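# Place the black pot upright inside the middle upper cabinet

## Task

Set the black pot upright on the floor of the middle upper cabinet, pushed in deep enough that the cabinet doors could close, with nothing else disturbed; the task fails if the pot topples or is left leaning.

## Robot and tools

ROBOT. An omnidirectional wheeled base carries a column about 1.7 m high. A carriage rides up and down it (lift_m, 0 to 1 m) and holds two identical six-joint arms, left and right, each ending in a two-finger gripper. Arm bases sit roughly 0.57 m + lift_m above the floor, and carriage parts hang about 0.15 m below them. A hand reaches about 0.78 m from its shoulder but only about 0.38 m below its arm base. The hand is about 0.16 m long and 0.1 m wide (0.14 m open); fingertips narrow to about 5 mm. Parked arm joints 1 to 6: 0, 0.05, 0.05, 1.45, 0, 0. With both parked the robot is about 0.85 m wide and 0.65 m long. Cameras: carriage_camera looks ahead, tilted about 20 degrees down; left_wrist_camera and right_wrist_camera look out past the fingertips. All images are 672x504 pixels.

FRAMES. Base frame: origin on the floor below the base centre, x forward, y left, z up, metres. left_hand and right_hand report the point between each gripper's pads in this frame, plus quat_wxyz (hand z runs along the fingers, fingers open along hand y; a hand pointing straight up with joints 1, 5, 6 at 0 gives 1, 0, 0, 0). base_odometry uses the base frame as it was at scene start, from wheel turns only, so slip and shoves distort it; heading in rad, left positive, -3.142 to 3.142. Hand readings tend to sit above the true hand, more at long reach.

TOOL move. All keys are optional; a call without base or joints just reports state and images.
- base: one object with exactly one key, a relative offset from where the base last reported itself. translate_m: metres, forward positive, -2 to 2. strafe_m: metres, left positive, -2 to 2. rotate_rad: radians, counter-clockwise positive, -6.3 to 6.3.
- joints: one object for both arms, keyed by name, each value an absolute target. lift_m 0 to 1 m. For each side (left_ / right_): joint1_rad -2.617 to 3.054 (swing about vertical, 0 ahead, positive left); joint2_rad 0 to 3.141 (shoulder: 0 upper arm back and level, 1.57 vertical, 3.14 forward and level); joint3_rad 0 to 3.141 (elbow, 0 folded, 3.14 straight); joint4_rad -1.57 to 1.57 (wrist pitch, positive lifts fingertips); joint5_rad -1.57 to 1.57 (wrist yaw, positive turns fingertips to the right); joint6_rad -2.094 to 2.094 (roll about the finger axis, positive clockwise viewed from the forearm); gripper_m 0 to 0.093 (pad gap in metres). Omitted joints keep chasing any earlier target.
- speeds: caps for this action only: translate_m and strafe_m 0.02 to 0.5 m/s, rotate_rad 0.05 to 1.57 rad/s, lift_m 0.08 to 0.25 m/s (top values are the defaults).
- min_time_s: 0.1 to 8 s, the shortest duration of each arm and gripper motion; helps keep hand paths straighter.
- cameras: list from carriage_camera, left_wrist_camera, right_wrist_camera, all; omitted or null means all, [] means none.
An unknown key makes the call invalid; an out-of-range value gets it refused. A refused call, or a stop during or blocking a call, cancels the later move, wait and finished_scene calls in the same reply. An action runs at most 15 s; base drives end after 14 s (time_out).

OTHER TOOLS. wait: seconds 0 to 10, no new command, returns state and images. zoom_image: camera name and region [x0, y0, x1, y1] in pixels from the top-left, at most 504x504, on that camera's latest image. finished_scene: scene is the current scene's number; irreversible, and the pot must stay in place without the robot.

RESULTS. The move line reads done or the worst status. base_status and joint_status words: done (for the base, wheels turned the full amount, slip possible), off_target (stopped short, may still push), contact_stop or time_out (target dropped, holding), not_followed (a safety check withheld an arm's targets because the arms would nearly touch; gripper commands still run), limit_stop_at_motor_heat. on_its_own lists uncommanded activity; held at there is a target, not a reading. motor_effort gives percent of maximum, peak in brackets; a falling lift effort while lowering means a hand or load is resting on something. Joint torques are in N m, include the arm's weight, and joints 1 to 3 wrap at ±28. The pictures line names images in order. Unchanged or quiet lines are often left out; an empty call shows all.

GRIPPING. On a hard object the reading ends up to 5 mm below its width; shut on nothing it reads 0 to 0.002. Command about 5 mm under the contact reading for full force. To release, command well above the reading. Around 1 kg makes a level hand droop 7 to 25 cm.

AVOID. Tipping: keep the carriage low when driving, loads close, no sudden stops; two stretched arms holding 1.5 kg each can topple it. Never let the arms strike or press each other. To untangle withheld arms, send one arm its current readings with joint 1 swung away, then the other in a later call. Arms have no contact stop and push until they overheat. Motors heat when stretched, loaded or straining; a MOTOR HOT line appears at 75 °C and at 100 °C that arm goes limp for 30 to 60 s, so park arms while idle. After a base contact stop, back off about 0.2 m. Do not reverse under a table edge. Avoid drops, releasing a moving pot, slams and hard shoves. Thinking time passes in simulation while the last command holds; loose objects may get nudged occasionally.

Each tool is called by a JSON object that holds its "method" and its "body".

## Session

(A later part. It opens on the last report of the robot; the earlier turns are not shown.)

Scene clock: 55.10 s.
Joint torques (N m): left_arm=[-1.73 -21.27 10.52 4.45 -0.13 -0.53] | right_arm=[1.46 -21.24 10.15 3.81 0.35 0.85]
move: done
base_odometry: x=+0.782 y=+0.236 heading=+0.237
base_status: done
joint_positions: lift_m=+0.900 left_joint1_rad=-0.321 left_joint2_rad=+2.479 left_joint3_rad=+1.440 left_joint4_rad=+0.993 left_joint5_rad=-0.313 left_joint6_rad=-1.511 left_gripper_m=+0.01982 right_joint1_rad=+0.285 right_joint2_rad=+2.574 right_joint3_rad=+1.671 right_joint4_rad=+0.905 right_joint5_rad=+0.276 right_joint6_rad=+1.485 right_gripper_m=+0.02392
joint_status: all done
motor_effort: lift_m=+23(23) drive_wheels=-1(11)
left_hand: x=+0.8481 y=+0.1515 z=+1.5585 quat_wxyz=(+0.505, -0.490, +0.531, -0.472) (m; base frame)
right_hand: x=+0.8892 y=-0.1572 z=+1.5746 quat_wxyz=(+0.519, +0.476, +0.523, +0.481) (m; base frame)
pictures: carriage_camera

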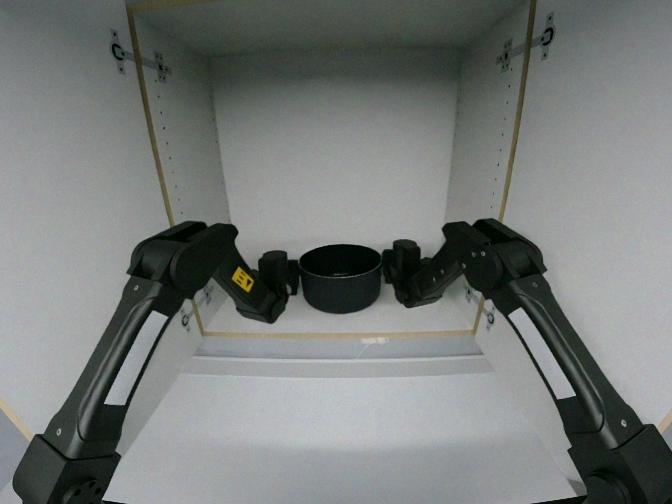

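{"method": "move", "body": {"joints": {"lift_m": 0.888, "right_joint2_rad": 2.53}, "speeds": {"lift_m": 0.08}, "min_time_s": 0.6, "cameras": []}}

{"method": "move", "body": {"joints": {"lift_m": 0.88}, "speeds": {"lift_m": 0.08}, "cameras": ["carriage_camera"]}}

Scene clock: 57.47 s.
move: done
joint_status: all done
motor_effort: lift_m=+23(23) drive_wheels=-3(4)
pictures: none

Scene clock: 57.93 s.
Joint torques (N m): left_arm=[-1.73 -21.76 10.41 4.33 -0.13 -0.62] | right_arm=[1.54 -20.64 10.3 3.64 0.36 0.82]
move: done
base_odometry: x=+0.782 y=+0.236 heading=+0.237
joint_positions: lift_m=+0.880 left_joint1_rad=-0.321 left_joint2_rad=+2.483 left_joint3_rad=+1.440 left_joint4_rad=+1.003 left_joint5_rad=-0.314 left_joint6_rad=-1.504 left_gripper_m=+0.01981 right_joint1_rad=+0.285 right_joint2_rad=+2.583 right_joint3_rad=+1.671 right_joint4_rad=+0.920 right_joint5_rad=+0.276 right_joint6_rad=+1.488 right_gripper_m=+0.02387
joint_status: all done
motor_effort: lift_m=+22(23) drive_wheels=-1(3)
left_hand: x=+0.8480 y=+0.1516 z=+1.5383 quat_wxyz=(+0.508, -0.487, +0.531, -0.472) (m; base frame)
right_hand: x=+0.8891 y=-0.1574 z=+1.5523 quat_wxyz=(+0.520, +0.475, +0.520, +0.483) (m; base frame)
pictures: carriage_camera

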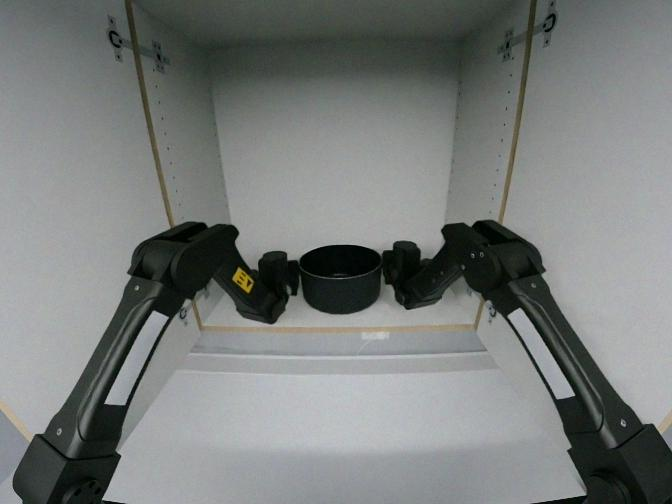

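{"method": "move", "body": {"joints": {"lift_m": 0.871}, "speeds": {"lift_m": 0.08}, "cameras": ["carriage_camera"]}}

{"method": "zoom_image", "body": {"camera": "carriage_camera", "region": [200, 210, 480, 360]}}

Scene clock: 58.97 s.
Joint torques (N m): left_arm=[-1.8 -21.76 10.22 4.02 -0.12 -0.78] | right_arm=[1.46 -20.53 10.24 3.3 0.34 0.84]
move: done
base_odometry: x=+0.782 y=+0.236 heading=+0.237
joint_positions: lift_m=+0.871 left_joint1_rad=-0.321 left_joint2_rad=+2.483 left_joint3_rad=+1.443 left_joint4_rad=+1.029 left_joint5_rad=-0.314 left_joint6_rad=-1.491 left_gripper_m=+0.01981 right_joint1_rad=+0.285 right_joint2_rad=+2.583 right_joint3_rad=+1.671 right_joint4_rad=+0.950 right_joint5_rad=+0.276 right_joint6_rad=+1.485 right_gripper_m=+0.02385
joint_status: all done
motor_effort: lift_m=+21(22) drive_wheels=-1(4)
left_hand: x=+0.8487 y=+0.1515 z=+1.5369 quat_wxyz=(+0.516, -0.480, +0.524, -0.478) (m; base frame)
right_hand: x=+0.8889 y=-0.1574 z=+1.5505 quat_wxyz=(+0.526, +0.470, +0.511, +0.491) (m; base frame)
pictures: carriage_camera

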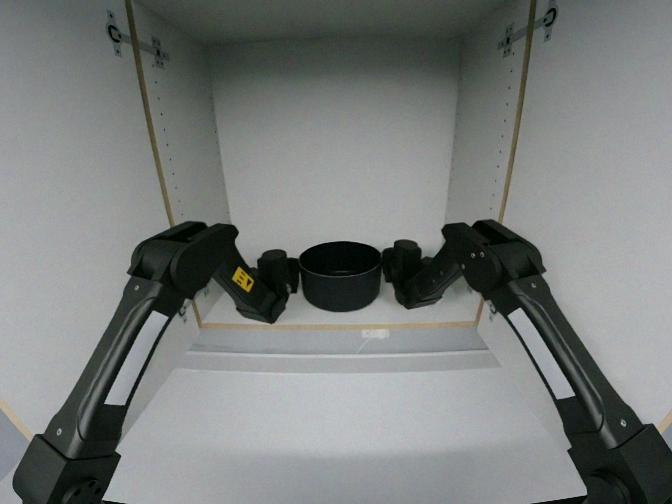

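Scaled by 1.800 from the camera's 672x504 image, which has a finer 960x720 frame.

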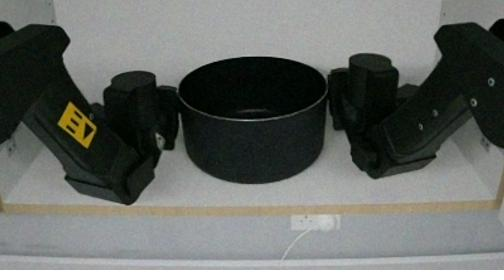

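{"method": "move", "body": {"joints": {"left_joint2_rad": 2.474, "left_joint4_rad": 1.05, "right_joint2_rad": 2.572, "right_joint4_rad": 0.97}, "min_time_s": 1.3, "cameras": ["carriage_camera"]}}

{"method": "zoom_image", "body": {"camera": "carriage_camera", "region": [200, 210, 480, 360]}}

Scene clock: 61.53 s.
Joint torques (N m): left_arm=[-1.76 -16.99 9.26 2.84 -0.11 -0.76] | right_arm=[1.55 -16.69 9.58 2.48 0.33 0.77]
move: off_target
base_odometry: x=+0.782 y=+0.236 heading=+0.237
joint_positions: lift_m=+0.871 left_joint1_rad=-0.321 left_joint2_rad=+2.483 left_joint3_rad=+1.453 left_joint4_rad=+1.001 left_joint5_rad=-0.314 left_joint6_rad=-1.491 left_gripper_m=+0.01981 right_joint1_rad=+0.284 right_joint2_rad=+2.586 right_joint3_rad=+1.680 right_joint4_rad=+0.924 right_joint5_rad=+0.276 right_joint6_rad=+1.491 right_gripper_m=+0.02381
joint_status: left_joint4_rad off_target (ended at +1.001, target +1.050); right_joint4_rad off_target (ended at +0.924, target +0.970); the others done
motor_effort: lift_m=+21(21) drive_wheels=-4(4)
left_hand: x=+0.8504 y=+0.1509 z=+1.5346 quat_wxyz=(+0.513, -0.482, +0.530, -0.473) (m; base frame)
right_hand: x=+0.8906 y=-0.1577 z=+1.5464 quat_wxyz=(+0.521, +0.475, +0.516, +0.487) (m; base frame)
pictures: carriage_camera

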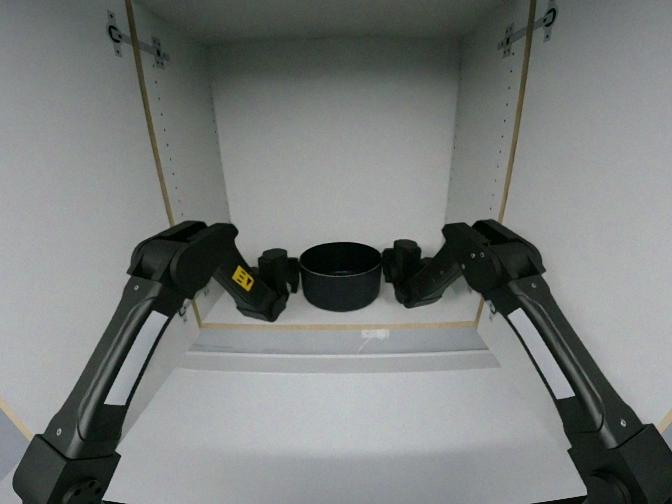

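Scaled by 1.800 from the camera's 672x504 image, which has a finer 960x720 frame.

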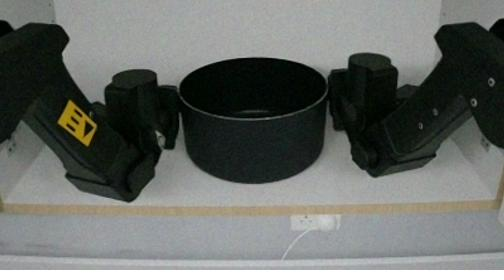

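{"method": "move", "body": {"joints": {"left_gripper_m": 0.093, "right_gripper_m": 0.093}, "min_time_s": 2}}

Scene clock: 64.20 s.
Joint torques (N m): left_arm=[-0.8 -17.01 8.27 2.57 0.01 -0.03] | right_arm=[1.16 -16.87 8.02 2.15 -0.04 0.05]
move: done
base_odometry: x=+0.782 y=+0.236 heading=+0.237
joint_positions: lift_m=+0.871 left_joint1_rad=-0.331 left_joint2_rad=+2.483 left_joint3_rad=+1.465 left_joint4_rad=+1.024 left_joint5_rad=-0.327 left_joint6_rad=-1.558 left_gripper_m=+0.09290 right_joint1_rad=+0.289 right_joint2_rad=+2.587 right_joint3_rad=+1.700 right_joint4_rad=+0.955 right_joint5_rad=+0.309 right_joint6_rad=+1.558 right_gripper_m=+0.09290
joint_status: all done
on_its_own: right_joint5_rad moved +0.032 to your old target +0.306
motor_effort: lift_m=+21(21) drive_wheels=-3(4)
left_hand: x=+0.8508 y=+0.1462 z=+1.5448 quat_wxyz=(+0.503, -0.495, +0.502, -0.500) (m; base frame)
right_hand: x=+0.8922 y=-0.1588 z=+1.5617 quat_wxyz=(+0.519, +0.490, +0.477, +0.512) (m; base frame)
pictures: carriage_camera, left_wrist_camera, right_wrist_camera

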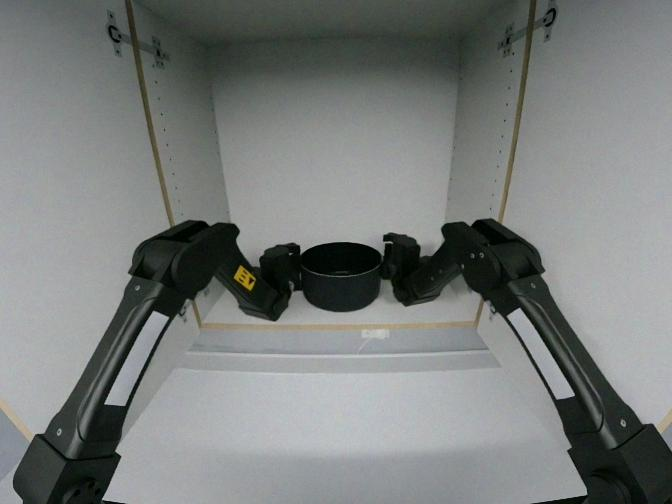

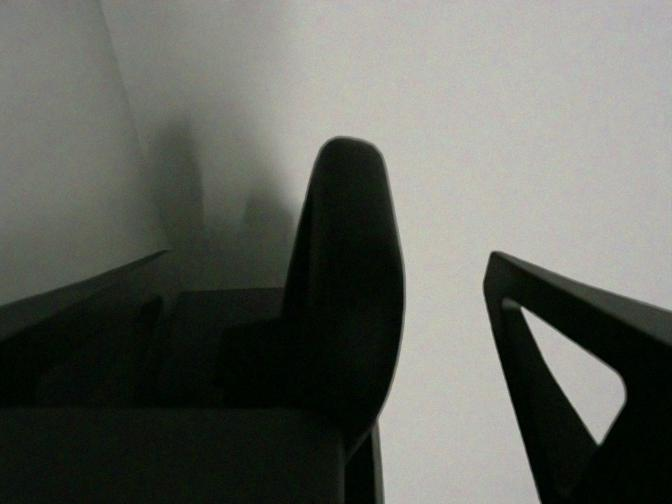

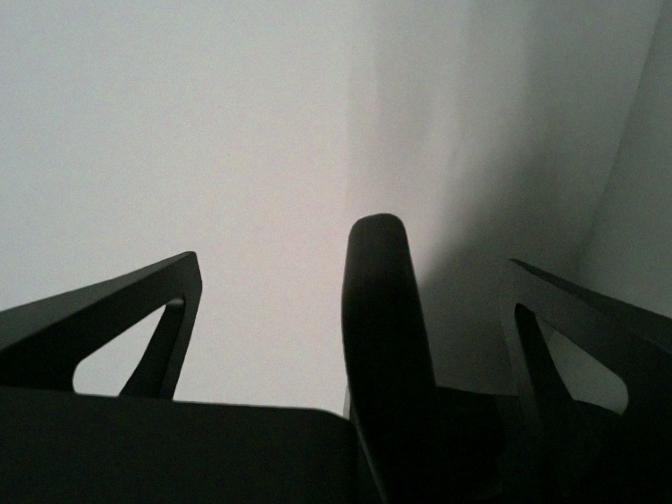

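{"method": "move", "body": {"base": {"translate_m": -0.15}, "speeds": {"translate_m": 0.1}, "cameras": ["left_wrist_camera", "right_wrist_camera"]}}

{"method": "move", "body": {"base": {"translate_m": -0.4}, "speeds": {"translate_m": 0.25}, "cameras": ["carriage_camera"]}}

{"method": "zoom_image", "body": {"camera": "carriage_camera", "region": [200, 150, 480, 300]}}

Scene clock: 67.33 s.
move: done
base_status: done
motor_effort: lift_m=+21(21) drive_wheels=-1(12)
pictures: left_wrist_camera, right_wrist_camera

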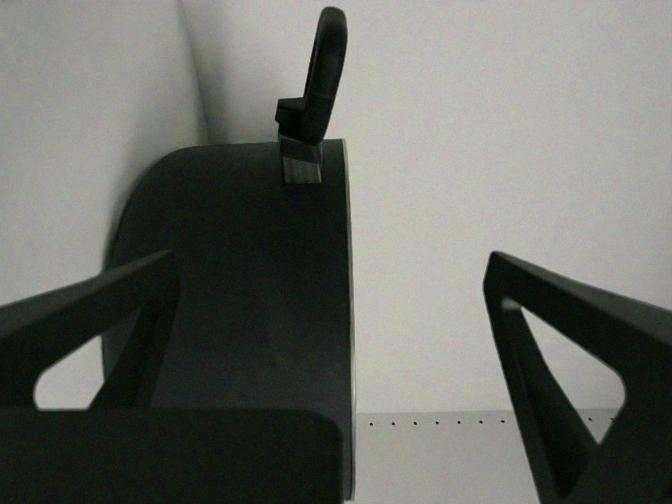

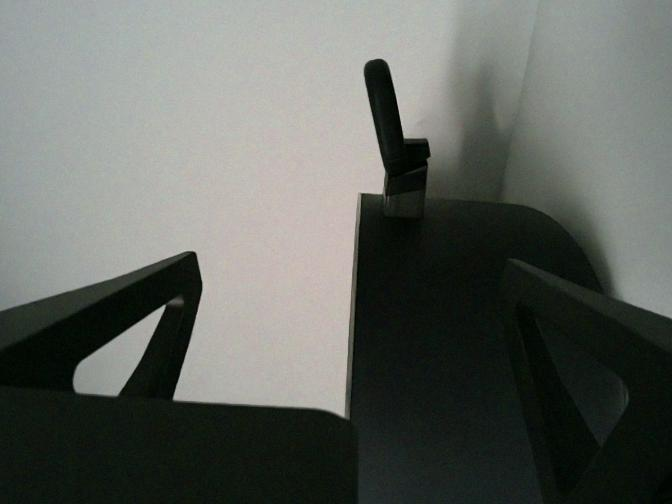

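Scene clock: 70.20 s.
Joint torques (N m): left_arm=[-0.44 -17.01 7.88 2.53 0.01 -0.02] | right_arm=[-0.01 -16.92 8.05 2.13 -0.08 0.05]
move: done
base_odometry: x=+0.248 y=+0.107 heading=+0.237
base_status: done
joint_positions: lift_m=+0.871 left_joint1_rad=-0.334 left_joint2_rad=+2.483 left_joint3_rad=+1.469 left_joint4_rad=+1.029 left_joint5_rad=-0.327 left_joint6_rad=-1.559 left_gripper_m=+0.09290 right_joint1_rad=+0.303 right_joint2_rad=+2.587 right_joint3_rad=+1.700 right_joint4_rad=+0.955 right_joint5_rad=+0.309 right_joint6_rad=+1.558 right_gripper_m=+0.09290
motor_effort: lift_m=+21(21) drive_wheels=-3(8)
left_hand: x=+0.8510 y=+0.1438 z=+1.5476 quat_wxyz=(+0.504, -0.493, +0.500, -0.503) (m; base frame)
right_hand: x=+0.8901 y=-0.1496 z=+1.5617 quat_wxyz=(+0.516, +0.487, +0.480, +0.516) (m; base frame)
pictures: carriage_camera

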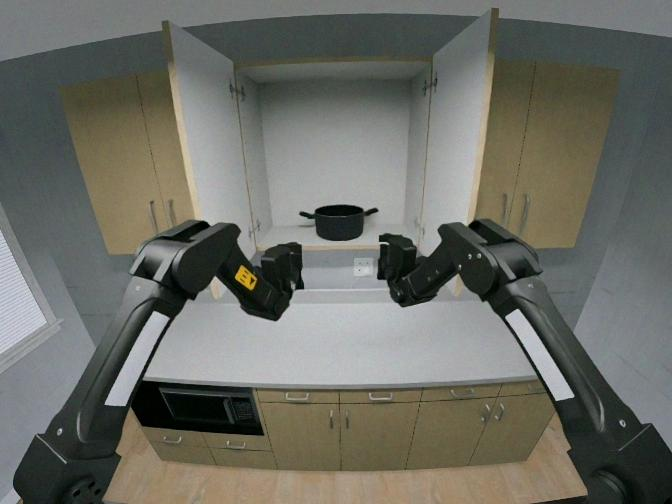

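Scaled by 1.800 from the camera's 672x504 image, which has a finer 960x720 frame.

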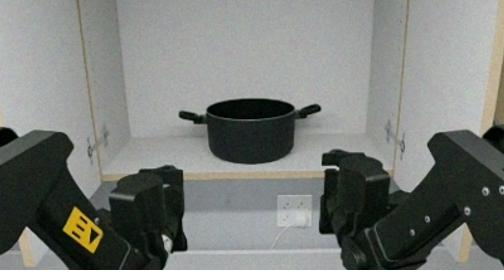

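{"method": "finished_scene", "body": {"scene": 2}}

The scene is finished: the task was done.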